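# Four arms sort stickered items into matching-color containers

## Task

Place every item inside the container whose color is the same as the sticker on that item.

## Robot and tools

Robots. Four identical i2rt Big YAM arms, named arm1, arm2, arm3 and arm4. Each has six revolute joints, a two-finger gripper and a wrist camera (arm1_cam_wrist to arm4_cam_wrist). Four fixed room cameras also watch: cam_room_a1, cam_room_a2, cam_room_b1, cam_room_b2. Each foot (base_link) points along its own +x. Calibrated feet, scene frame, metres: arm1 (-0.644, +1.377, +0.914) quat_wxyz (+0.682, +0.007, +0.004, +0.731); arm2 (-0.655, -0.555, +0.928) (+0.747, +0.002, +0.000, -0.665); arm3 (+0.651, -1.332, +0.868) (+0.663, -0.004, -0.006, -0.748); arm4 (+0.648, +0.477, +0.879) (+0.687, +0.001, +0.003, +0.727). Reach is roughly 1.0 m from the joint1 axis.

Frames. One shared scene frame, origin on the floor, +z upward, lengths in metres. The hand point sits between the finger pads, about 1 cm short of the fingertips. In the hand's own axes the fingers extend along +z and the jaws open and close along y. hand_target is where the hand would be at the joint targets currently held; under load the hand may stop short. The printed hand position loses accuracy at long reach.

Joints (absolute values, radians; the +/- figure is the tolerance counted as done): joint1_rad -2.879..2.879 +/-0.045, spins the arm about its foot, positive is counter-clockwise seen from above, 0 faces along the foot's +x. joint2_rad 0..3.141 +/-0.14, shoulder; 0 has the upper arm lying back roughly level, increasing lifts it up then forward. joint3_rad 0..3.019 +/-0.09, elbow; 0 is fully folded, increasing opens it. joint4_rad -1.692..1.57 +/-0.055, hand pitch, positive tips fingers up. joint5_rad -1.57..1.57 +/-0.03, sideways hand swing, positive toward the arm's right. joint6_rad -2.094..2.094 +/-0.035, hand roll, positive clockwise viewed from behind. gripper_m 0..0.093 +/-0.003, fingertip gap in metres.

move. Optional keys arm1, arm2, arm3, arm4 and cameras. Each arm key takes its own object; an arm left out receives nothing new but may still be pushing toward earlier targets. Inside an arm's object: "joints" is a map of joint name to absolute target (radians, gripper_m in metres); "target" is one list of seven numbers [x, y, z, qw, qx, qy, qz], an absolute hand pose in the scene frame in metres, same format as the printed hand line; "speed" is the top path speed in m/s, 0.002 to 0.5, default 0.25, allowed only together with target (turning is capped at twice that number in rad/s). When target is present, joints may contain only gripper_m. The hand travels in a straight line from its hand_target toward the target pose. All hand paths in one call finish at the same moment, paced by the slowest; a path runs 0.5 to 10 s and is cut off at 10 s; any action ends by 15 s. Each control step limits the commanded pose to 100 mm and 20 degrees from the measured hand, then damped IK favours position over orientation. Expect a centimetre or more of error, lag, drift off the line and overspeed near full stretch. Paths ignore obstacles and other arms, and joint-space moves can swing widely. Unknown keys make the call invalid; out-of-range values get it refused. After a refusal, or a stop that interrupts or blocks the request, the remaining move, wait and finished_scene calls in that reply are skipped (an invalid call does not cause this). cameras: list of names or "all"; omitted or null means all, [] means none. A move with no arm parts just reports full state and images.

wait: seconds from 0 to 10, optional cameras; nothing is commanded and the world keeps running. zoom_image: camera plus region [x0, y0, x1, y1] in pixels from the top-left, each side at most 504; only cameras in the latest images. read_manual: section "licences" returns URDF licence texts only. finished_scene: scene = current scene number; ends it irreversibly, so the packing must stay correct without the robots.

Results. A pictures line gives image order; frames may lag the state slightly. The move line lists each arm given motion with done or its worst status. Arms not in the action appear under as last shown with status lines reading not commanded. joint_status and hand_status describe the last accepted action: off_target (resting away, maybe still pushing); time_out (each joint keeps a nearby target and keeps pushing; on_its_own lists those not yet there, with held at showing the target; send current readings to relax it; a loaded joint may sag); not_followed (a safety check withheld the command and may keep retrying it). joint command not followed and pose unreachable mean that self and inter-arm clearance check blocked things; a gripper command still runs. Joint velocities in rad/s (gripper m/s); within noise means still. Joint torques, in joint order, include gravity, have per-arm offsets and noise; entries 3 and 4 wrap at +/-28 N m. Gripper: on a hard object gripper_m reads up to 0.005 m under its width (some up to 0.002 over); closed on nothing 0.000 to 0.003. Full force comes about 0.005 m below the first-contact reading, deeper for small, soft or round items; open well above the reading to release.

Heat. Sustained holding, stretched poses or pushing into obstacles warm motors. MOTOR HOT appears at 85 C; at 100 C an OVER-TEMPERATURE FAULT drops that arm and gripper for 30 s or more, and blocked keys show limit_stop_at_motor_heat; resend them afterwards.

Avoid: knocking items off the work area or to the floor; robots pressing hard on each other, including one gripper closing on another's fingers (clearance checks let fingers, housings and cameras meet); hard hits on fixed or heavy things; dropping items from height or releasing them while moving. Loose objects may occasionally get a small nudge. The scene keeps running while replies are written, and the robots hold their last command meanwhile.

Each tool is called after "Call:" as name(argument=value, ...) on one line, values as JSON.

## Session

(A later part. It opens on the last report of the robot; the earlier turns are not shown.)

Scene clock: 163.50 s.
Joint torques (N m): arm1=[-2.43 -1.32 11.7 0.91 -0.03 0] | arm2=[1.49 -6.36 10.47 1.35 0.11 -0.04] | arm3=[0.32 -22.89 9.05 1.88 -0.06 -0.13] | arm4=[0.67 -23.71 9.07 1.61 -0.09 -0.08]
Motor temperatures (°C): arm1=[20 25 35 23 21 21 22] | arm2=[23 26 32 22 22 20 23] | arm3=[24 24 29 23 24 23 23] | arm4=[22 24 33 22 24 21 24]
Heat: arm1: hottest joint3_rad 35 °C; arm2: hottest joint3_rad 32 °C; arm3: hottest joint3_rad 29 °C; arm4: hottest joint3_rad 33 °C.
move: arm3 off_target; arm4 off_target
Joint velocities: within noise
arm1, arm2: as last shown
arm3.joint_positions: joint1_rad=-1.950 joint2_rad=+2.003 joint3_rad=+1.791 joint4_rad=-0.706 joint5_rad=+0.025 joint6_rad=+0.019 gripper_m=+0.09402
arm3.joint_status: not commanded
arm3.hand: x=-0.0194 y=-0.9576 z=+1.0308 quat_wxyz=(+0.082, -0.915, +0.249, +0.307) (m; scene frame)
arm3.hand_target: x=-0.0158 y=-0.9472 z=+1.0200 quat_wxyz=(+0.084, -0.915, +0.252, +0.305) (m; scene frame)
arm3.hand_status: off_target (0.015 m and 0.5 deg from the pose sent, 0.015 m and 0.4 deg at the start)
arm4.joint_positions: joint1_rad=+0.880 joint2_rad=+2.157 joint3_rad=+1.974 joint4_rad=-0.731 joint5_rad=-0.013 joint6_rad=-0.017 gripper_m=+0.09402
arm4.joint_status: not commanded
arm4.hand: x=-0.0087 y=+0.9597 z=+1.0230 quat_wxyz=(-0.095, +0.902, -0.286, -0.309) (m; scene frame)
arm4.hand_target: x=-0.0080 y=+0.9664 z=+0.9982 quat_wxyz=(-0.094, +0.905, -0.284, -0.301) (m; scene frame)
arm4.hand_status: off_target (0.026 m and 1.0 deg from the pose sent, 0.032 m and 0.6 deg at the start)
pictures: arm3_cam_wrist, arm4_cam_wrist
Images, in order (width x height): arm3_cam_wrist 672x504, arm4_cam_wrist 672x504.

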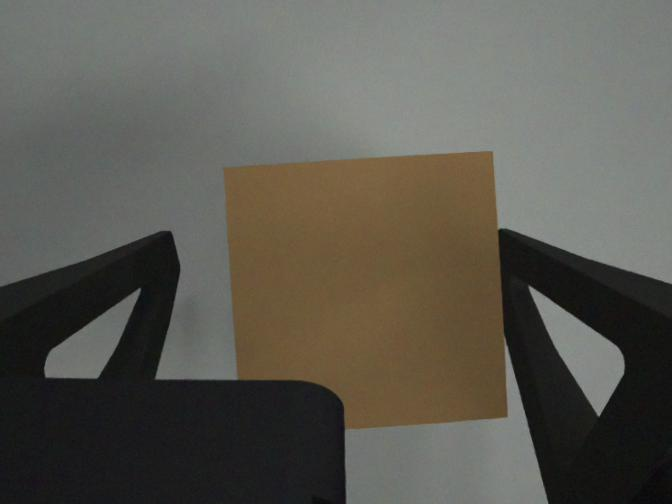

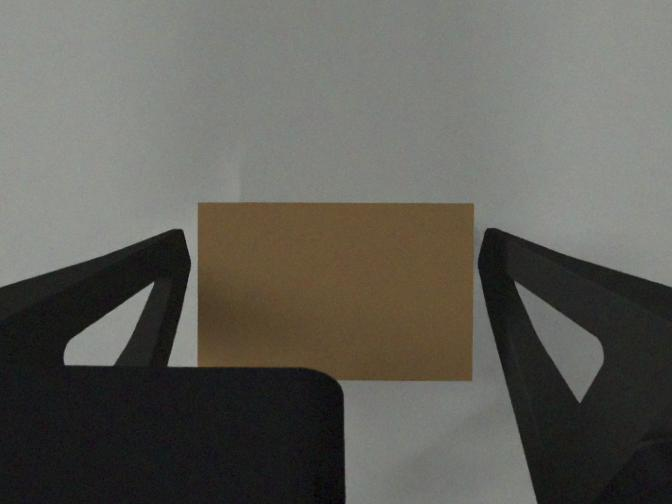

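Call:
move(arm4={"joints":{"gripper_m":0.058}}, arm3={"joints":{"gripper_m":0.042}}, cameras=["arm4_cam_wrist","arm3_cam_wrist"])

Call:
move(arm4={"target":[0.0,0.96,1.13,-0.0945,0.905,-0.284,-0.301]}, arm3={"target":[-0.01,-0.957,1.14,-0.084,0.915,-0.252,-0.305]}, cameras=[])

Call:
move(arm4={"target":[0.32,0.71,1.16,-0.0945,0.905,-0.284,-0.301],"speed":0.4}, arm3={"target":[0.32,-1.12,1.16,-0.084,0.915,-0.252,-0.305],"speed":0.4}, cameras=["arm4_cam_wrist","arm3_cam_wrist"])

Call:
move(arm4={"joints":{"joint2_rad":0.6,"joint3_rad":1.4,"joint4_rad":-1.5,"joint5_rad":0,"joint6_rad":0}}, arm3={"joints":{"joint2_rad":0.6,"joint3_rad":1.4,"joint4_rad":-1.5,"joint5_rad":0,"joint6_rad":0}}, cameras=[])

Scene clock: 174.33 s.
Joint torques (N m): arm1=[-2.61 -1.49 11.67 0.99 -0.02 -0.02] | arm2=[1.38 -6.24 10.45 1.29 0.12 -0.05] | arm3=[0.56 -22.77 9.06 1.89 -0.06 -0.12] | arm4=[0.32 -23.77 8.99 1.63 -0.05 -0.04]
Motor temperatures (°C): arm1=[20 24 35 23 21 21 22] | arm2=[23 25 32 22 22 20 23] | arm3=[24 24 29 23 24 23 23] | arm4=[22 24 33 22 24 21 24]
Heat: arm1: hottest joint3_rad 35 °C; arm2: hottest joint3_rad 32 °C; arm3: hottest joint3_rad 29 °C; arm4: hottest joint3_rad 33 °C.
move: arm3 off_target; arm4 off_target
Joint velocities: within noise
arm1, arm2: as last shown
arm3.joint_positions: joint1_rad=-1.951 joint2_rad=+2.003 joint3_rad=+1.791 joint4_rad=-0.705 joint5_rad=+0.025 joint6_rad=+0.018 gripper_m=+0.05321
arm3.joint_status: gripper_m off_target (ended at +0.05324, target +0.04200)
arm3.hand: x=-0.0192 y=-0.9570 z=+1.0308 quat_wxyz=(+0.082, -0.915, +0.249, +0.307) (m; scene frame)
arm3.hand_target: x=-0.0157 y=-0.9471 z=+1.0200 quat_wxyz=(+0.084, -0.915, +0.252, +0.305) (m; scene frame)
arm3.hand_status: not commanded
arm4.joint_positions: joint1_rad=+0.880 joint2_rad=+2.157 joint3_rad=+1.974 joint4_rad=-0.731 joint5_rad=-0.013 joint6_rad=-0.019 gripper_m=+0.06928
arm4.joint_status: gripper_m off_target (ended at +0.06930, target +0.05800)
arm4.hand: x=-0.0088 y=+0.9596 z=+1.0231 quat_wxyz=(-0.096, +0.902, -0.285, -0.309) (m; scene frame)
arm4.hand_target: x=-0.0080 y=+0.9663 z=+0.9982 quat_wxyz=(-0.094, +0.905, -0.284, -0.301) (m; scene frame)
arm4.hand_status: not commanded
pictures: arm3_cam_wrist, arm4_cam_wrist
Images, in order (width x height): arm3_cam_wrist 672x504, arm4_cam_wrist 672x504.

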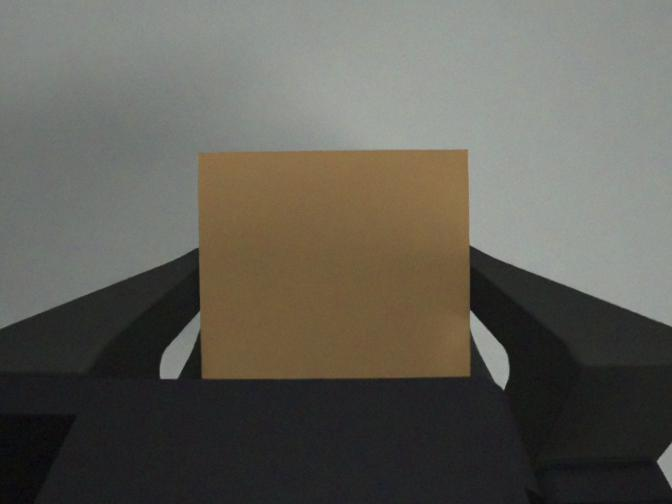

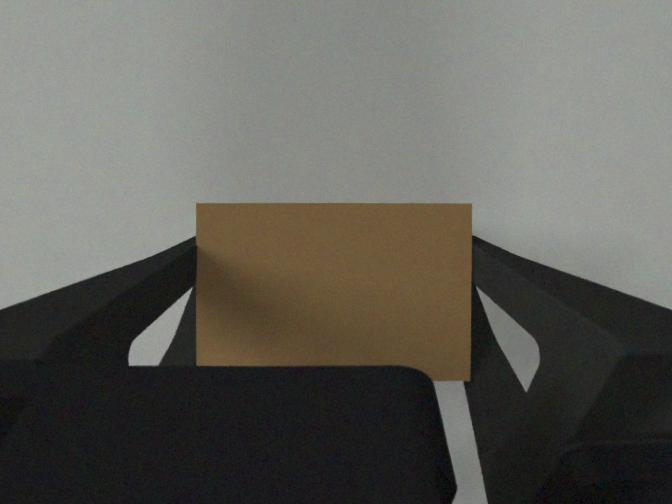

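Scene clock: 175.73 s.
Joint torques (N m): arm1=[-2.67 -2.02 11.67 1.01 -0.02 -0.02] | arm2=[1.49 -6.24 10.48 1.33 0.13 -0.04] | arm3=[1.38 -23.41 14 0.88 0.13 -0.03] | arm4=[0.67 -26.81 12.74 0.54 0.02 -0.06]
Motor temperatures (°C): arm1=[20 24 35 23 21 21 22] | arm2=[23 25 32 22 22 20 23] | arm3=[24 24 29 23 24 23 23] | arm4=[22 24 34 22 24 21 25]
Heat: arm1: hottest joint3_rad 35 °C; arm2: hottest joint3_rad 32 °C; arm3: hottest joint3_rad 29 °C; arm4: hottest joint3_rad 34 °C.
move: arm3 off_target; arm4 off_target
Joint velocities: within noise
arm1, arm2: as last shown
arm3.joint_positions: joint1_rad=-1.951 joint2_rad=+1.949 joint3_rad=+1.943 joint4_rad=-0.961 joint5_rad=+0.026 joint6_rad=+0.018 gripper_m=+0.05321
arm3.joint_status: not commanded
arm3.hand: x=-0.0027 y=-0.9647 z=+1.1130 quat_wxyz=(+0.077, -0.922, +0.251, +0.284) (m; scene frame)
arm3.hand_target: x=-0.0088 y=-0.9576 z=+1.1400 quat_wxyz=(+0.084, -0.915, +0.252, +0.305) (m; scene frame)
arm3.hand_status: off_target (0.029 m and 2.7 deg from the pose sent, 0.110 m and 0.5 deg at the start)
arm4.joint_positions: joint1_rad=+0.880 joint2_rad=+2.127 joint3_rad=+2.153 joint4_rad=-1.000 joint5_rad=-0.013 joint6_rad=-0.020 gripper_m=+0.06928
arm4.joint_status: not commanded
arm4.hand: x=+0.0030 y=+0.9514 z=+1.1016 quat_wxyz=(-0.086, +0.911, -0.288, -0.282) (m; scene frame)
arm4.hand_target: x=+0.0010 y=+0.9593 z=+1.1298 quat_wxyz=(-0.095, +0.905, -0.284, -0.301) (m; scene frame)
arm4.hand_status: off_target (0.030 m and 2.5 deg from the pose sent, 0.107 m and 1.0 deg at the start)
pictures: none
No camera images: "cameras" was empty.

Scene clock: 177.60 s.
Joint torques (N m): arm1=[-2.9 -1.79 11.75 1.1 -0.05 0.02] | arm2=[1.44 -6.24 10.47 1.36 0.12 -0.05] | arm3=[0.26 -5.6 9.62 1.07 -0.09 -0.12] | arm4=[0.97 -5.36 9.89 0.66 0.23 0.14]
Motor temperatures (°C): arm1=[20 24 35 23 21 21 22] | arm2=[23 25 32 22 22 20 23] | arm3=[24 24 30 23 24 23 23] | arm4=[22 24 34 22 24 21 25]
Heat: arm1: hottest joint3_rad 35 °C; arm2: hottest joint3_rad 32 °C; arm3: hottest joint3_rad 30 °C; arm4: hottest joint3_rad 34 °C.
move: arm3 done; arm4 done
Joint velocities: within noise
arm1, arm2: as last shown
arm3.joint_positions: joint1_rad=-1.998 joint2_rad=+0.947 joint3_rad=+0.993 joint4_rad=-0.953 joint5_rad=-0.003 joint6_rad=-0.018 gripper_m=+0.05321
arm3.joint_status: not commanded
arm3.hand: x=+0.3174 y=-1.1241 z=+1.1642 quat_wxyz=(+0.084, -0.913, +0.249, +0.311) (m; scene frame)
arm3.hand_target: x=+0.3201 y=-1.1201 z=+1.1599 quat_wxyz=(+0.084, -0.915, +0.252, +0.305) (m; scene frame)
arm3.hand_status: done (0.006 m and 0.8 deg from the pose sent, 0.361 m and 2.7 deg at the start)
arm4.joint_positions: joint1_rad=+0.896 joint2_rad=+0.981 joint3_rad=+0.972 joint4_rad=-0.904 joint5_rad=-0.001 joint6_rad=-0.019 gripper_m=+0.06928
arm4.joint_status: not commanded
arm4.hand: x=+0.3224 y=+0.7111 z=+1.1629 quat_wxyz=(-0.099, +0.904, -0.280, -0.308) (m; scene frame)
arm4.hand_target: x=+0.3200 y=+0.7100 z=+1.1600 quat_wxyz=(-0.095, +0.905, -0.284, -0.301) (m; scene frame)
arm4.hand_status: done (0.004 m and 1.1 deg from the pose sent, 0.403 m and 2.5 deg at the start)
pictures: arm3_cam_wrist, arm4_cam_wrist
Images, in order (width x height): arm3_cam_wrist 672x504, arm4_cam_wrist 672x504.

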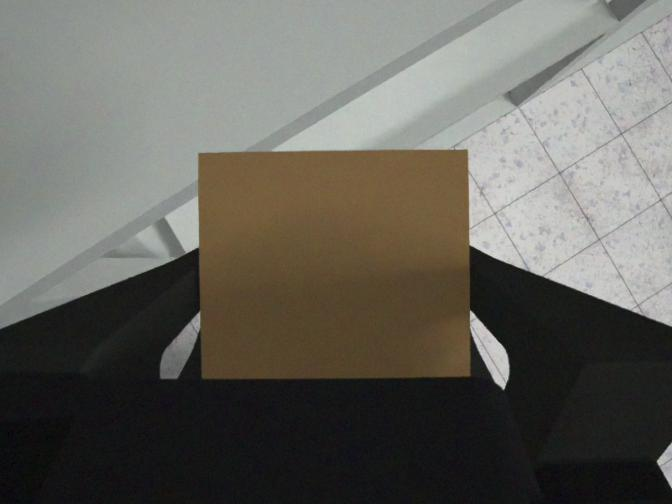

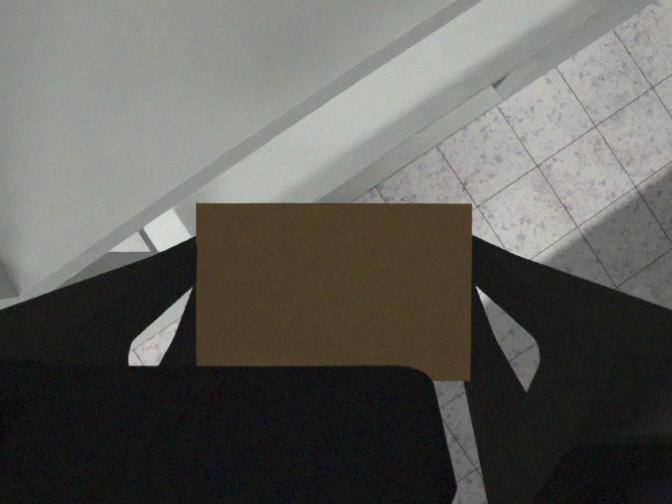

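Scene clock: 179.13 s.
Joint torques (N m): arm1=[-2.67 -1.55 11.85 1.11 -0.03 -0.02] | arm2=[1.49 -6.3 10.51 1.36 0.12 -0.06] | arm3=[0.32 0.97 7.88 1.31 0.09 0.02] | arm4=[1.38 1.73 7.57 0.95 0.11 0.18]
Motor temperatures (°C): arm1=[20 24 35 23 21 21 22] | arm2=[23 25 32 22 22 20 23] | arm3=[24 24 30 23 24 23 23] | arm4=[22 24 34 22 24 21 25]
Heat: arm1: hottest joint3_rad 35 °C; arm2: hottest joint3_rad 32 °C; arm3: hottest joint3_rad 30 °C; arm4: hottest joint3_rad 34 °C.
move: arm3 done; arm4 done
Joint velocities: within noise
arm1.joint_positions: joint1_rad=-2.247 joint2_rad=+0.891 joint3_rad=+0.733 joint4_rad=-0.744 joint5_rad=-0.010 joint6_rad=+0.001 gripper_m=+0.08496
arm1.joint_status: not commanded
arm1.hand: x=-0.3377 y=+1.1679 z=+1.1219 quat_wxyz=(-0.307, -0.281, -0.904, +0.095) (m; scene frame)
arm1.hand_target: x=-0.3401 y=+1.1650 z=+1.1199 quat_wxyz=(-0.301, -0.284, -0.905, +0.095) (m; scene frame)
arm1.hand_status: not commanded
arm2.joint_positions: joint1_rad=+0.920 joint2_rad=+0.979 joint3_rad=+0.777 joint4_rad=-0.760 joint5_rad=+0.003 joint6_rad=+0.013 gripper_m=+0.07493
arm2.joint_status: not commanded
arm2.hand: x=-0.3263 y=-0.7517 z=+1.1307 quat_wxyz=(-0.290, -0.259, -0.918, +0.077) (m; scene frame)
arm2.hand_target: x=-0.3300 y=-0.7460 z=+1.1201 quat_wxyz=(-0.274, -0.251, -0.925, +0.074) (m; scene frame)
arm2.hand_status: not commanded
arm3.joint_positions: joint1_rad=-1.998 joint2_rad=+0.609 joint3_rad=+1.399 joint4_rad=-1.496 joint5_rad=-0.003 joint6_rad=-0.008 gripper_m=+0.05320
arm3.joint_status: all done
arm3.hand: x=+0.4731 y=-1.2163 z=+1.3791 quat_wxyz=(+0.108, -0.876, +0.245, +0.401) (m; scene frame)
arm3.hand_target: x=+0.4785 y=-1.2158 z=+1.3806 quat_wxyz=(+0.111, -0.872, +0.254, +0.403) (m; scene frame)
arm3.hand_status: not commanded
arm4.joint_positions: joint1_rad=+0.896 joint2_rad=+0.607 joint3_rad=+1.393 joint4_rad=-1.489 joint5_rad=-0.001 joint6_rad=-0.014 gripper_m=+0.06928
arm4.joint_status: all done
arm4.hand: x=+0.4804 y=+0.6003 z=+1.3919 quat_wxyz=(-0.128, +0.865, -0.271, -0.401) (m; scene frame)
arm4.hand_target: x=+0.4839 y=+0.5961 z=+1.3942 quat_wxyz=(-0.125, +0.864, -0.273, -0.404) (m; scene frame)
arm4.hand_status: not commanded
pictures: none
No camera images: "cameras" was empty.

Call:
move(arm4={"joints":{"joint1_rad":-1.165}}, arm3={"joints":{"joint1_rad":1.01}}, cameras=[])

Call:
move(arm4={"target":[1.052,0.677,1.06,-0.2522,0.2173,-0.9412,-0.0582],"speed":0.4}, arm3={"target":[1.104,-1.69,1.06,-0.2439,-0.3224,-0.9105,0.0864],"speed":0.4}, cameras=["arm4_cam_wrist","arm3_cam_wrist"])

Scene clock: 194.13 s.
Joint torques (N m): arm1=[-2.78 -2.2 11.96 0.98 -0.01 0.02] | arm2=[1.49 -6.3 10.45 1.35 0.12 -0.05] | arm3=[1.9 1.49 7.77 1.39 0.04 0] | arm4=[0.73 1.26 7.66 0.77 0.11 0.15]
Motor temperatures (°C): arm1=[20 24 35 23 21 21 22] | arm2=[23 25 32 22 22 20 23] | arm3=[24 24 29 23 24 23 24] | arm4=[22 24 33 22 24 21 25]
Heat: arm1: hottest joint3_rad 35 °C; arm2: hottest joint3_rad 32 °C; arm3: hottest joint3_rad 29 °C; arm4: hottest joint3_rad 33 °C.
move: arm3 done; arm4 done
Joint velocities: within noise
arm1, arm2: as last shown
arm3.joint_positions: joint1_rad=+0.999 joint2_rad=+0.609 joint3_rad=+1.399 joint4_rad=-1.496 joint5_rad=-0.001 joint6_rad=-0.006 gripper_m=+0.05317
arm3.joint_status: all done
arm3.hand: x=+0.8100 y=-1.4575 z=+1.3828 quat_wxyz=(-0.397, -0.303, -0.854, +0.149) (m; scene frame)
arm3.hand_target: x=+0.8081 y=-1.4530 z=+1.3842 quat_wxyz=(-0.400, -0.300, -0.853, +0.147) (m; scene frame)
arm3.hand_status: not commanded
arm4.joint_positions: joint1_rad=-1.161 joint2_rad=+0.607 joint3_rad=+1.393 joint4_rad=-1.489 joint5_rad=+0.000 joint6_rad=-0.012 gripper_m=+0.06928
arm4.joint_status: all done
arm4.hand: x=+0.8370 y=+0.5725 z=+1.3903 quat_wxyz=(-0.407, +0.215, -0.883, -0.094) (m; scene frame)
arm4.hand_target: x=+0.8326 y=+0.5694 z=+1.3927 quat_wxyz=(-0.408, +0.208, -0.884, -0.096) (m; scene frame)
arm4.hand_status: not commanded
pictures: none
No camera images: "cameras" was empty.

Scene clock: 196.23 s.
Joint torques (N m): arm1=[-2.2 -1.85 11.85 1.07 -0.03 -0.07] | arm2=[1.55 -6.24 10.5 1.35 0.12 -0.05] | arm3=[2.14 -17.38 13.65 1.46 -0.06 0.03] | arm4=[0.26 -11.16 9.68 1.35 0.18 0.17]
Motor temperatures (°C): arm1=[20 24 35 23 21 21 22] | arm2=[23 25 32 22 22 20 23] | arm3=[24 24 29 23 24 23 24] | arm4=[22 24 33 22 24 21 25]
Heat: arm1: hottest joint3_rad 35 °C; arm2: hottest joint3_rad 32 °C; arm3: hottest joint3_rad 29 °C; arm4: hottest joint3_rad 33 °C.
move: arm3 off_target; arm4 off_target
Joint velocities: within noise
arm1, arm2: as last shown
arm3.joint_positions: joint1_rad=+1.004 joint2_rad=+1.584 joint3_rad=+1.230 joint4_rad=-0.789 joint5_rad=-0.004 joint6_rad=+0.004 gripper_m=+0.05317
arm3.joint_status: not commanded
arm3.hand: x=+1.0804 y=-1.6822 z=+1.0232 quat_wxyz=(-0.203, -0.330, -0.919, +0.076) (m; scene frame)
arm3.hand_target: x=+1.1022 y=-1.6884 z=+1.0605 quat_wxyz=(-0.244, -0.322, -0.911, +0.086) (m; scene frame)
arm3.hand_status: off_target (0.044 m and 5.0 deg from the pose sent, 0.495 m and 20.1 deg at the start)
arm4.joint_positions: joint1_rad=-1.161 joint2_rad=+1.241 joint3_rad=+0.915 joint4_rad=-0.761 joint5_rad=+0.000 joint6_rad=-0.008 gripper_m=+0.06928
arm4.joint_status: not commanded
arm4.hand: x=+1.0427 y=+0.6756 z=+1.0456 quat_wxyz=(-0.231, +0.228, -0.944, -0.053) (m; scene frame)
arm4.hand_target: x=+1.0516 y=+0.6768 z=+1.0601 quat_wxyz=(-0.252, +0.217, -0.941, -0.058) (m; scene frame)
arm4.hand_status: off_target (0.017 m and 2.8 deg from the pose sent, 0.408 m and 19.4 deg at the start)
pictures: arm3_cam_wrist, arm4_cam_wrist
Images, in order (width x height): arm3_cam_wrist 672x504, arm4_cam_wrist 672x504.

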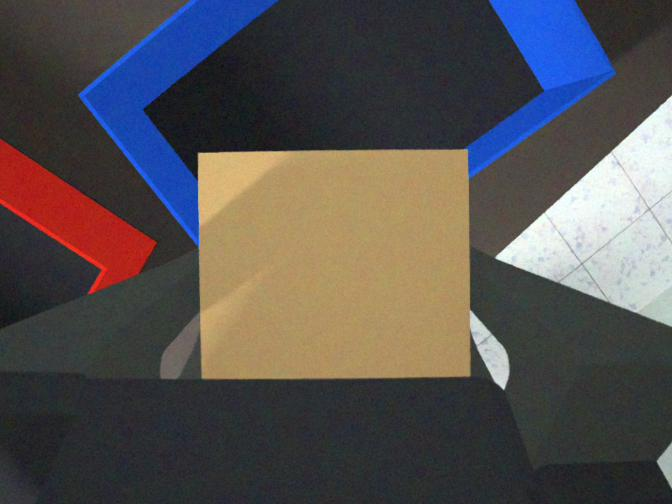

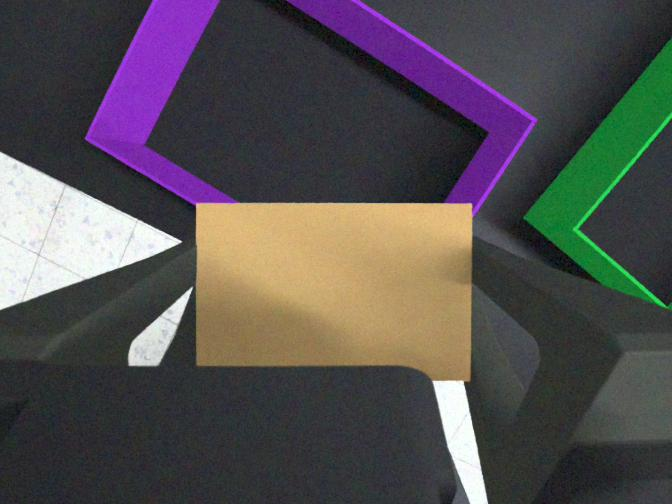

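Call:
move(arm4={"target":[1.097,0.722,0.92,-0.2522,0.2173,-0.9412,-0.0582]}, arm3={"target":[1.16,-1.742,0.93,-0.2439,-0.3224,-0.9105,0.0864]}, cameras=["arm4_cam_wrist","arm3_cam_wrist"])

Scene clock: 207.83 s.
Joint torques (N m): arm1=[-2.61 -1.61 11.96 1.03 -0.02 -0.01] | arm2=[1.55 -6.3 10.47 1.33 0.12 -0.04] | arm3=[1.55 -20.42 12.18 1.48 -0.06 -0.04] | arm4=[0.97 -14.56 7.87 1.5 0.27 0.14]
Motor temperatures (°C): arm1=[20 24 35 23 21 21 22] | arm2=[23 25 32 22 22 20 23] | arm3=[24 25 31 23 24 23 24] | arm4=[22 24 34 22 24 21 26]
Heat: arm1: hottest joint3_rad 35 °C; arm2: hottest joint3_rad 32 °C; arm3: hottest joint3_rad 31 °C; arm4: hottest joint3_rad 34 °C.
move: arm3 off_target; arm4 off_target
Joint velocities: within noise
arm1, arm2: as last shown
arm3.joint_positions: joint1_rad=+1.004 joint2_rad=+1.892 joint3_rad=+1.293 joint4_rad=-0.531 joint5_rad=-0.007 joint6_rad=+0.004 gripper_m=+0.05317
arm3.joint_status: not commanded
arm3.hand: x=+1.1360 y=-1.7287 z=+0.9025 quat_wxyz=(-0.210, -0.329, -0.918, +0.076) (m; scene frame)
arm3.hand_target: x=+1.1586 y=-1.7406 z=+0.9309 quat_wxyz=(-0.244, -0.322, -0.911, +0.086) (m; scene frame)
arm3.hand_status: off_target (0.039 m and 4.2 deg from the pose sent, 0.136 m and 5.0 deg at the start)
arm4.joint_positions: joint1_rad=-1.124 joint2_rad=+1.591 joint3_rad=+0.864 joint4_rad=-0.348 joint5_rad=+0.023 joint6_rad=+0.034 gripper_m=+0.06928
arm4.joint_status: not commanded
arm4.hand: x=+1.0887 y=+0.7151 z=+0.9117 quat_wxyz=(-0.236, +0.223, -0.944, -0.053) (m; scene frame)
arm4.hand_target: x=+1.0968 y=+0.7218 z=+0.9203 quat_wxyz=(-0.252, +0.217, -0.941, -0.058) (m; scene frame)
arm4.hand_status: off_target (0.014 m and 2.0 deg from the pose sent, 0.145 m and 2.8 deg at the start)
pictures: arm3_cam_wrist, arm4_cam_wrist
Images, in order (width x height): arm3_cam_wrist 672x504, arm4_cam_wrist 672x504.

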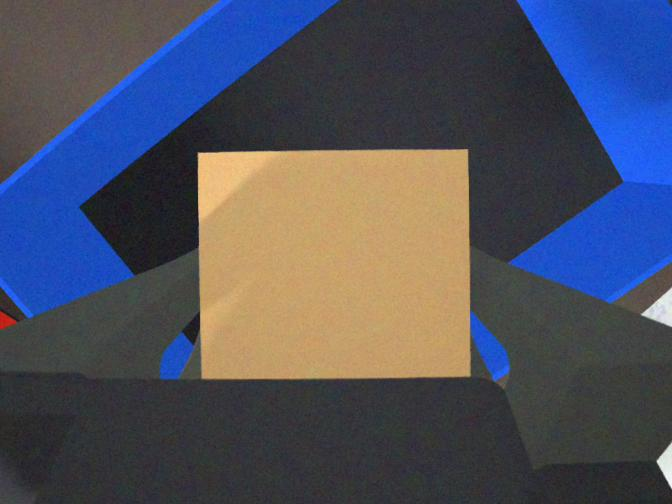

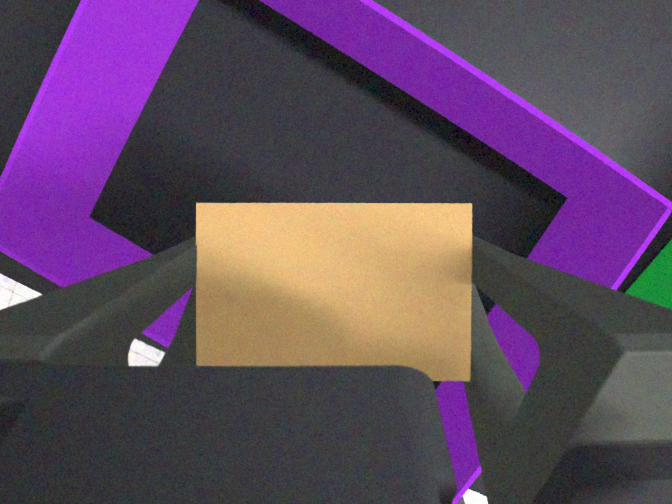

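Call:
move(arm4={"target":[1.101,0.725,0.83,-0.2522,0.2173,-0.9412,-0.0582],"speed":0.15}, arm3={"target":[1.156,-1.752,0.85,-0.2439,-0.3224,-0.9105,0.0864],"speed":0.15}, cameras=["arm4_cam_wrist","arm3_cam_wrist"])

Call:
move(arm4={"target":[1.101,0.725,0.78,-0.2522,0.2173,-0.9412,-0.0582],"speed":0.1}, arm3={"target":[1.156,-1.752,0.80,-0.2439,-0.3224,-0.9105,0.0864],"speed":0.1}, cameras=["arm4_cam_wrist","arm3_cam_wrist"])

Scene clock: 218.50 s.
Joint torques (N m): arm1=[-2.9 -1.67 12 1.02 -0.06 -0.02] | arm2=[1.55 -6.3 10.45 1.33 0.12 -0.05] | arm3=[0.5 -20.72 8.23 1.65 -0.08 -0.12] | arm4=[0.91 -15.33 5.64 1.44 0.24 0.15]
Motor temperatures (°C): arm1=[20 24 36 23 21 21 22] | arm2=[23 25 32 22 22 20 23] | arm3=[24 25 31 23 24 23 24] | arm4=[22 23 34 22 24 21 26]
Heat: arm1: hottest joint3_rad 36 °C; arm2: hottest joint3_rad 32 °C; arm3: hottest joint3_rad 31 °C; arm4: hottest joint3_rad 34 °C.
move: arm3 off_target; arm4 done
Joint velocities: within noise
arm1, arm2: as last shown
arm3.joint_positions: joint1_rad=+1.004 joint2_rad=+2.017 joint3_rad=+1.293 joint4_rad=-0.358 joint5_rad=-0.014 joint6_rad=-0.002 gripper_m=+0.05317
arm3.joint_status: not commanded
arm3.hand: x=+1.1539 y=-1.7424 z=+0.8445 quat_wxyz=(-0.233, -0.323, -0.914, +0.081) (m; scene frame)
arm3.hand_target: x=+1.1559 y=-1.7518 z=+0.8501 quat_wxyz=(-0.244, -0.322, -0.911, +0.086) (m; scene frame)
arm3.hand_status: off_target (0.011 m and 1.4 deg from the pose sent, 0.061 m and 4.2 deg at the start)
arm4.joint_positions: joint1_rad=-1.124 joint2_rad=+1.798 joint3_rad=+0.831 joint4_rad=-0.091 joint5_rad=+0.024 joint6_rad=+0.036 gripper_m=+0.06928
arm4.joint_status: not commanded
arm4.hand: x=+1.0984 y=+0.7201 z=+0.8300 quat_wxyz=(-0.245, +0.221, -0.942, -0.055) (m; scene frame)
arm4.hand_target: x=+1.1010 y=+0.7249 z=+0.8300 quat_wxyz=(-0.252, +0.217, -0.941, -0.058) (m; scene frame)
arm4.hand_status: done (0.006 m and 1.0 deg from the pose sent, 0.083 m and 2.0 deg at the start)
pictures: arm3_cam_wrist, arm4_cam_wrist
Images, in order (width x height): arm3_cam_wrist 672x504, arm4_cam_wrist 672x504.

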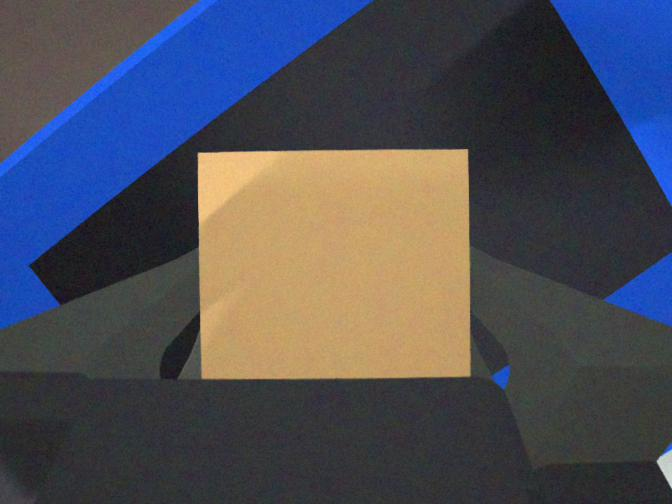

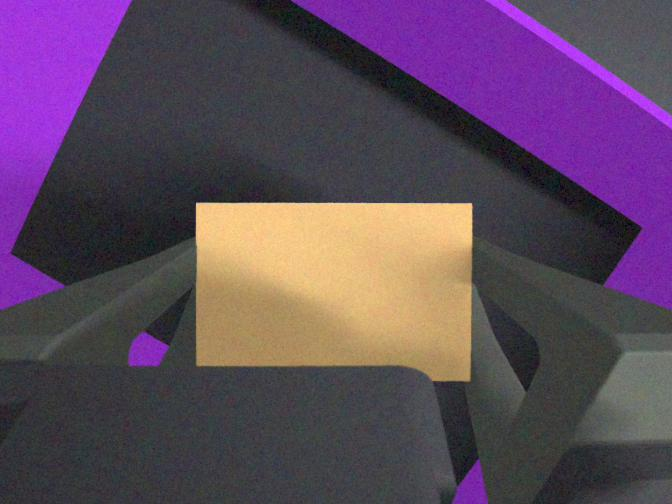

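Scene clock: 219.70 s.
Joint torques (N m): arm1=[-2.37 -1.73 11.93 1.02 -0.1 -0.02] | arm2=[1.49 -6.24 10.51 1.32 0.12 -0.05] | arm3=[0.5 -20.89 6.9 1.73 -0.06 -0.12] | arm4=[1.73 -15.21 4.56 1.5 0.23 0.19]
Motor temperatures (°C): arm1=[20 24 36 23 21 21 22] | arm2=[23 25 32 22 22 20 23] | arm3=[24 25 30 23 24 23 24] | arm4=[22 24 34 22 24 21 26]
Heat: arm1: hottest joint3_rad 36 °C; arm2: hottest joint3_rad 32 °C; arm3: hottest joint3_rad 30 °C; arm4: hottest joint3_rad 34 °C.
move: arm3 done; arm4 done
Joint velocities: within noise
arm1, arm2: as last shown
arm3.joint_positions: joint1_rad=+1.004 joint2_rad=+2.102 joint3_rad=+1.288 joint4_rad=-0.254 joint5_rad=-0.014 joint6_rad=-0.002 gripper_m=+0.05317
arm3.joint_status: not commanded
arm3.hand: x=+1.1576 y=-1.7461 z=+0.8011 quat_wxyz=(-0.239, -0.322, -0.912, +0.084) (m; scene frame)
arm3.hand_target: x=+1.1560 y=-1.7518 z=+0.8000 quat_wxyz=(-0.244, -0.322, -0.911, +0.086) (m; scene frame)
arm3.hand_status: done (0.006 m and 0.7 deg from the pose sent, 0.046 m and 1.4 deg at the start)
arm4.joint_positions: joint1_rad=-1.124 joint2_rad=+1.925 joint3_rad=+0.830 joint4_rad=+0.046 joint5_rad=+0.024 joint6_rad=+0.036 gripper_m=+0.06928
arm4.joint_status: not commanded
arm4.hand: x=+1.1012 y=+0.7216 z=+0.7838 quat_wxyz=(-0.249, +0.221, -0.941, -0.056) (m; scene frame)
arm4.hand_target: x=+1.1009 y=+0.7248 z=+0.7800 quat_wxyz=(-0.252, +0.217, -0.941, -0.058) (m; scene frame)
arm4.hand_status: done (0.005 m and 0.6 deg from the pose sent, 0.050 m and 1.0 deg at the start)
pictures: arm3_cam_wrist, arm4_cam_wrist
Images, in order (width x height): arm3_cam_wrist 672x504, arm4_cam_wrist 672x504.

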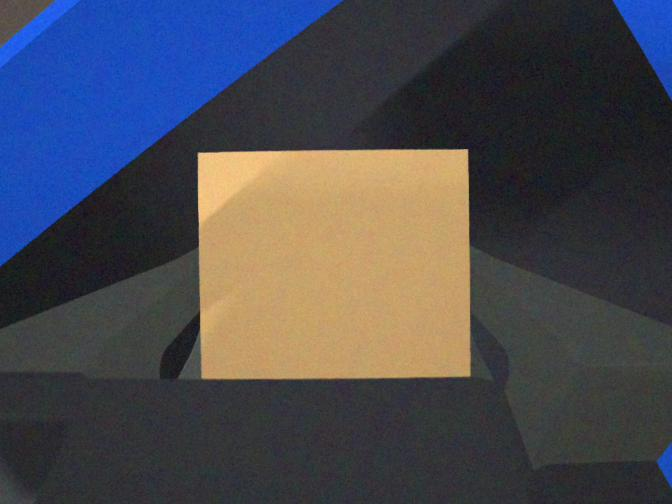

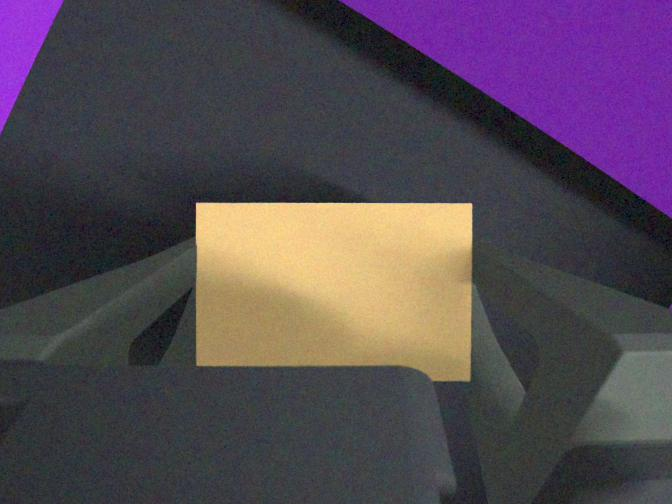

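Call:
move(arm4={"target":[1.101,0.723,0.755,-0.2522,0.2173,-0.9412,-0.0582],"speed":0.08}, arm3={"target":[1.14,-1.751,0.765,-0.2439,-0.3224,-0.9105,0.0864],"speed":0.08}, cameras=[])

Call:
move(arm4={"target":[1.101,0.723,0.738,-0.2522,0.2173,-0.9412,-0.0582],"speed":0.06}, arm3={"target":[1.14,-1.751,0.75,-0.2439,-0.3224,-0.9105,0.0864],"speed":0.06}, cameras=[])

Call:
move(arm4={"target":[1.101,0.723,0.728,-0.2522,0.2173,-0.9412,-0.0582],"speed":0.06}, arm3={"target":[1.14,-1.751,0.737,-0.2439,-0.3224,-0.9105,0.0864],"speed":0.06}, cameras=["arm4_cam_wrist","arm3_cam_wrist"])

Scene clock: 227.77 s.
Joint torques (N m): arm1=[-2.43 -1.61 11.73 1.13 -0.06 0.04] | arm2=[1.49 -6.3 10.5 1.33 0.13 -0.05] | arm3=[0.21 -20.48 6.2 1.68 -0.09 -0.13] | arm4=[0.56 -15.15 4.26 1.57 0.14 0.12]
Motor temperatures (°C): arm1=[20 24 36 23 21 21 21] | arm2=[23 25 32 22 22 20 23] | arm3=[24 26 30 23 24 23 24] | arm4=[22 24 32 22 24 21 26]
Heat: arm1: hottest joint3_rad 36 °C; arm2: hottest joint3_rad 32 °C; arm3: hottest joint3_rad 30 °C; arm4: hottest joint3_rad 32 °C.
move: arm3 done; arm4 done
Joint velocities: within noise
arm1, arm2: as last shown
arm3.joint_positions: joint1_rad=+0.992 joint2_rad=+2.147 joint3_rad=+1.244 joint4_rad=-0.163 joint5_rad=-0.022 joint6_rad=-0.016 gripper_m=+0.05317
arm3.joint_status: not commanded
arm3.hand: x=+1.1443 y=-1.7436 z=+0.7678 quat_wxyz=(-0.240, -0.321, -0.912, +0.084) (m; scene frame)
arm3.hand_target: x=+1.1400 y=-1.7509 z=+0.7650 quat_wxyz=(-0.244, -0.322, -0.911, +0.086) (m; scene frame)
arm3.hand_status: done (0.009 m and 0.6 deg from the pose sent, 0.040 m and 0.7 deg at the start)
arm4.joint_positions: joint1_rad=-1.124 joint2_rad=+1.988 joint3_rad=+0.830 joint4_rad=+0.112 joint5_rad=+0.024 joint6_rad=+0.036 gripper_m=+0.06928
arm4.joint_status: not commanded
arm4.hand: x=+1.1006 y=+0.7212 z=+0.7607 quat_wxyz=(-0.251, +0.221, -0.941, -0.057) (m; scene frame)
arm4.hand_target: x=+1.1009 y=+0.7228 z=+0.7551 quat_wxyz=(-0.252, +0.217, -0.941, -0.058) (m; scene frame)
arm4.hand_status: done (0.006 m and 0.5 deg from the pose sent, 0.029 m and 0.6 deg at the start)
pictures: none
No camera images: "cameras" was empty.

Scene clock: 228.73 s.
Joint torques (N m): arm1=[-2.37 -1.49 11.99 1.03 -0.01 0] | arm2=[1.49 -6.24 10.48 1.35 0.12 -0.06] | arm3=[0.15 -19.55 6.3 1.61 -0.08 -0.11] | arm4=[0.97 -14.33 4.44 1.52 0.18 0.12]
Motor temperatures (°C): arm1=[20 24 36 23 21 21 21] | arm2=[23 25 32 22 22 20 23] | arm3=[24 26 30 23 24 23 24] | arm4=[22 24 32 22 24 21 26]
Heat: arm1: hottest joint3_rad 36 °C; arm2: hottest joint3_rad 32 °C; arm3: hottest joint3_rad 30 °C; arm4: hottest joint3_rad 32 °C.
move: arm3 off_target; arm4 off_target
Joint velocities: within noise
arm1, arm2: as last shown
arm3.joint_positions: joint1_rad=+0.992 joint2_rad=+2.168 joint3_rad=+1.244 joint4_rad=-0.131 joint5_rad=-0.022 joint6_rad=-0.016 gripper_m=+0.05317
arm3.joint_status: not commanded
arm3.hand: x=+1.1457 y=-1.7450 z=+0.7587 quat_wxyz=(-0.245, -0.320, -0.911, +0.085) (m; scene frame)
arm3.hand_target: x=+1.1399 y=-1.7508 z=+0.7503 quat_wxyz=(-0.244, -0.322, -0.911, +0.086) (m; scene frame)
arm3.hand_status: off_target (0.012 m and 0.4 deg from the pose sent, 0.020 m and 0.6 deg at the start)
arm4.joint_positions: joint1_rad=-1.124 joint2_rad=+2.023 joint3_rad=+0.830 joint4_rad=+0.157 joint5_rad=+0.024 joint6_rad=+0.036 gripper_m=+0.06928
arm4.joint_status: not commanded
arm4.hand: x=+1.1012 y=+0.7216 z=+0.7492 quat_wxyz=(-0.255, +0.220, -0.940, -0.058) (m; scene frame)
arm4.hand_target: x=+1.1007 y=+0.7228 z=+0.7382 quat_wxyz=(-0.252, +0.217, -0.941, -0.058) (m; scene frame)
arm4.hand_status: off_target (0.011 m and 0.5 deg from the pose sent, 0.023 m and 0.5 deg at the start)
pictures: none
No camera images: "cameras" was empty.

Scene clock: 229.70 s.
Joint torques (N m): arm1=[-2.67 -1.26 11.79 0.98 -0.02 0.02] | arm2=[1.44 -6.3 10.47 1.32 0.12 -0.05] | arm3=[0.21 -18.02 6.42 1.58 -0.07 -0.11] | arm4=[0.85 -12.98 4.49 1.28 0.15 0.13]
Motor temperatures (°C): arm1=[20 24 36 23 21 21 21] | arm2=[23 25 32 22 22 20 23] | arm3=[24 26 30 23 24 23 24] | arm4=[22 24 32 22 24 21 26]
Heat: arm1: hottest joint3_rad 36 °C; arm2: hottest joint3_rad 32 °C; arm3: hottest joint3_rad 30 °C; arm4: hottest joint3_rad 32 °C.
move: arm3 off_target; arm4 off_target
Joint velocities: within noise
arm1.joint_positions: joint1_rad=-2.247 joint2_rad=+0.891 joint3_rad=+0.733 joint4_rad=-0.744 joint5_rad=-0.010 joint6_rad=+0.001 gripper_m=+0.08496
arm1.joint_status: not commanded
arm1.hand: x=-0.3377 y=+1.1679 z=+1.1219 quat_wxyz=(-0.307, -0.281, -0.904, +0.095) (m; scene frame)
arm1.hand_target: x=-0.3401 y=+1.1650 z=+1.1199 quat_wxyz=(-0.301, -0.284, -0.905, +0.095) (m; scene frame)
arm1.hand_status: not commanded
arm2.joint_positions: joint1_rad=+0.920 joint2_rad=+0.979 joint3_rad=+0.777 joint4_rad=-0.760 joint5_rad=+0.003 joint6_rad=+0.013 gripper_m=+0.07493
arm2.joint_status: not commanded
arm2.hand: x=-0.3263 y=-0.7517 z=+1.1307 quat_wxyz=(-0.290, -0.259, -0.918, +0.077) (m; scene frame)
arm2.hand_target: x=-0.3300 y=-0.7460 z=+1.1201 quat_wxyz=(-0.274, -0.251, -0.925, +0.074) (m; scene frame)
arm2.hand_status: not commanded
arm3.joint_positions: joint1_rad=+0.992 joint2_rad=+2.175 joint3_rad=+1.244 joint4_rad=-0.105 joint5_rad=-0.022 joint6_rad=-0.016 gripper_m=+0.05317
arm3.joint_status: not commanded
arm3.hand: x=+1.1486 y=-1.7474 z=+0.7574 quat_wxyz=(-0.254, -0.319, -0.909, +0.089) (m; scene frame)
arm3.hand_target: x=+1.1396 y=-1.7504 z=+0.7376 quat_wxyz=(-0.244, -0.322, -0.911, +0.086) (m; scene frame)
arm3.hand_status: off_target (0.022 m and 1.3 deg from the pose sent, 0.023 m and 0.4 deg at the start)
arm4.joint_positions: joint1_rad=-1.124 joint2_rad=+2.032 joint3_rad=+0.830 joint4_rad=+0.186 joint5_rad=+0.024 joint6_rad=+0.036 gripper_m=+0.06928
arm4.joint_status: not commanded
arm4.hand: x=+1.1046 y=+0.7235 z=+0.7485 quat_wxyz=(-0.265, +0.220, -0.937, -0.061) (m; scene frame)
arm4.hand_target: x=+1.1002 y=+0.7225 z=+0.7288 quat_wxyz=(-0.252, +0.217, -0.941, -0.058) (m; scene frame)
arm4.hand_status: off_target (0.021 m and 1.5 deg from the pose sent, 0.021 m and 0.5 deg at the start)
pictures: arm3_cam_wrist, arm4_cam_wrist
Images, in order (width x height): arm3_cam_wrist 672x504, arm4_cam_wrist 672x504.

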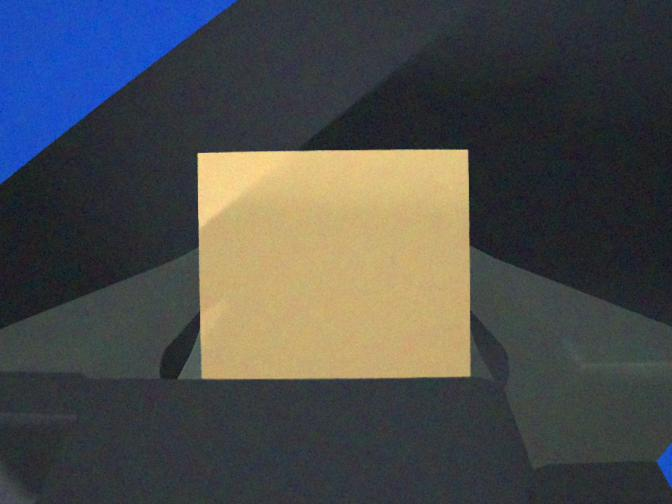

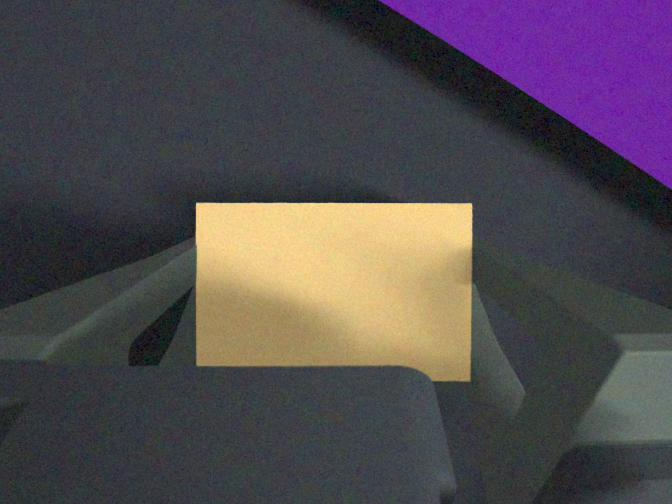

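Both cubes have touched down; releasing and rising.

Call:
move(arm4={"joints":{"gripper_m":0.086},"target":[1.102,0.723,0.748,-0.2522,0.2173,-0.9412,-0.0582]}, arm3={"joints":{"gripper_m":0.072},"target":[1.145,-1.748,0.757,-0.2439,-0.3224,-0.9105,0.0864]}, cameras=[])

Call:
move(arm4={"target":[1.07,0.707,0.94,-0.2522,0.2173,-0.9412,-0.0582]}, arm3={"target":[1.11,-1.72,0.94,-0.2439,-0.3224,-0.9105,0.0864]}, cameras=["arm4_cam_wrist","arm3_cam_wrist"])

Scene clock: 237.43 s.
Joint torques (N m): arm1=[-2.67 -1.67 11.78 1.02 -0.05 -0.03] | arm2=[1.55 -6.18 10.48 1.33 0.12 -0.05] | arm3=[0.85 -22.12 6.67 0.68 0.11 -0.04] | arm4=[0.85 -18.26 4.16 0.44 0.15 0.11]
Motor temperatures (°C): arm1=[20 24 36 23 21 21 21] | arm2=[23 25 32 22 22 20 23] | arm3=[24 25 29 23 24 23 24] | arm4=[22 24 31 22 24 21 26]
Heat: arm1: hottest joint3_rad 36 °C; arm2: hottest joint3_rad 32 °C; arm3: hottest joint3_rad 29 °C; arm4: hottest joint3_rad 31 °C.
move: arm3 done; arm4 off_target
Joint velocities: within noise
arm1, arm2: as last shown
arm3.joint_positions: joint1_rad=+0.992 joint2_rad=+2.183 joint3_rad=+1.244 joint4_rad=-0.126 joint5_rad=-0.022 joint6_rad=-0.016 gripper_m=+0.07196
arm3.joint_status: all done
arm3.hand: x=+1.1437 y=-1.7434 z=+0.7500 quat_wxyz=(-0.241, -0.320, -0.912, +0.084) (m; scene frame)
arm3.hand_target: x=+1.1451 y=-1.7480 z=+0.7571 quat_wxyz=(-0.244, -0.322, -0.911, +0.087) (m; scene frame)
arm3.hand_status: done (0.008 m and 0.6 deg from the pose sent, 0.004 m and 1.2 deg at the start)
arm4.joint_positions: joint1_rad=-1.124 joint2_rad=+2.044 joint3_rad=+0.830 joint4_rad=+0.159 joint5_rad=+0.024 joint6_rad=+0.037 gripper_m=+0.08592
arm4.joint_status: all done
arm4.hand: x=+1.0969 y=+0.7192 z=+0.7394 quat_wxyz=(-0.247, +0.221, -0.942, -0.056) (m; scene frame)
arm4.hand_target: x=+1.1021 y=+0.7230 z=+0.7481 quat_wxyz=(-0.252, +0.217, -0.941, -0.058) (m; scene frame)
arm4.hand_status: off_target (0.011 m and 0.8 deg from the pose sent, 0.003 m and 1.6 deg at the start)
pictures: none
No camera images: "cameras" was empty.

Scene clock: 238.93 s.
Joint torques (N m): arm1=[-2.55 -1.67 11.9 1.07 -0.06 -0.04] | arm2=[1.55 -6.24 10.47 1.35 0.12 -0.05] | arm3=[0.38 -17.38 7.9 0.73 0 -0.1] | arm4=[1.44 -12.22 8.75 0.39 0.21 0.15]
Motor temperatures (°C): arm1=[20 24 36 23 21 21 21] | arm2=[23 25 32 22 22 20 23] | arm3=[24 26 29 23 24 23 24] | arm4=[22 24 31 22 24 21 26]
Heat: arm1: hottest joint3_rad 36 °C; arm2: hottest joint3_rad 32 °C; arm3: hottest joint3_rad 29 °C; arm4: hottest joint3_rad 31 °C.
move: arm3 done; arm4 done
Joint velocities: within noise
arm1, arm2: as last shown
arm3.joint_positions: joint1_rad=+0.992 joint2_rad=+1.755 joint3_rad=+1.190 joint4_rad=-0.476 joint5_rad=-0.022 joint6_rad=-0.016 gripper_m=+0.07196
arm3.joint_status: not commanded
arm3.hand: x=+1.1165 y=-1.7180 z=+0.9451 quat_wxyz=(-0.251, -0.319, -0.910, +0.088) (m; scene frame)
arm3.hand_target: x=+1.1100 y=-1.7199 z=+0.9400 quat_wxyz=(-0.244, -0.322, -0.911, +0.086) (m; scene frame)
arm3.hand_status: done (0.009 m and 1.0 deg from the pose sent, 0.194 m and 0.6 deg at the start)
arm4.joint_positions: joint1_rad=-1.124 joint2_rad=+1.474 joint3_rad=+0.790 joint4_rad=-0.363 joint5_rad=+0.024 joint6_rad=+0.037 gripper_m=+0.08592
arm4.joint_status: not commanded
arm4.hand: x=+1.0645 y=+0.7015 z=+0.9341 quat_wxyz=(-0.250, +0.220, -0.941, -0.057) (m; scene frame)
arm4.hand_target: x=+1.0698 y=+0.7068 z=+0.9400 quat_wxyz=(-0.252, +0.217, -0.941, -0.058) (m; scene frame)
arm4.hand_status: done (0.010 m and 0.5 deg from the pose sent, 0.203 m and 0.8 deg at the start)
pictures: arm3_cam_wrist, arm4_cam_wrist
Images, in order (width x height): arm3_cam_wrist 672x504, arm4_cam_wrist 672x504.

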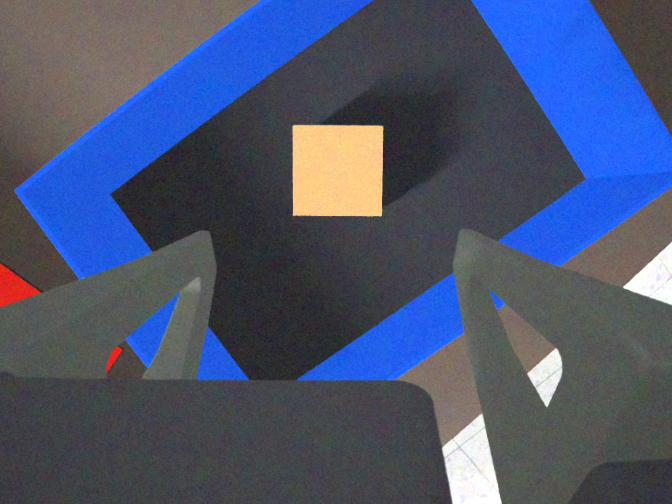

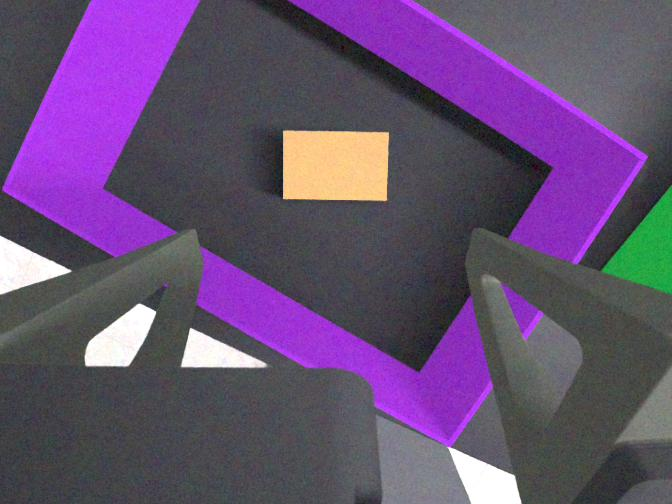

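Call:
finished_scene(scene=3)

The scene is finished: the task was done.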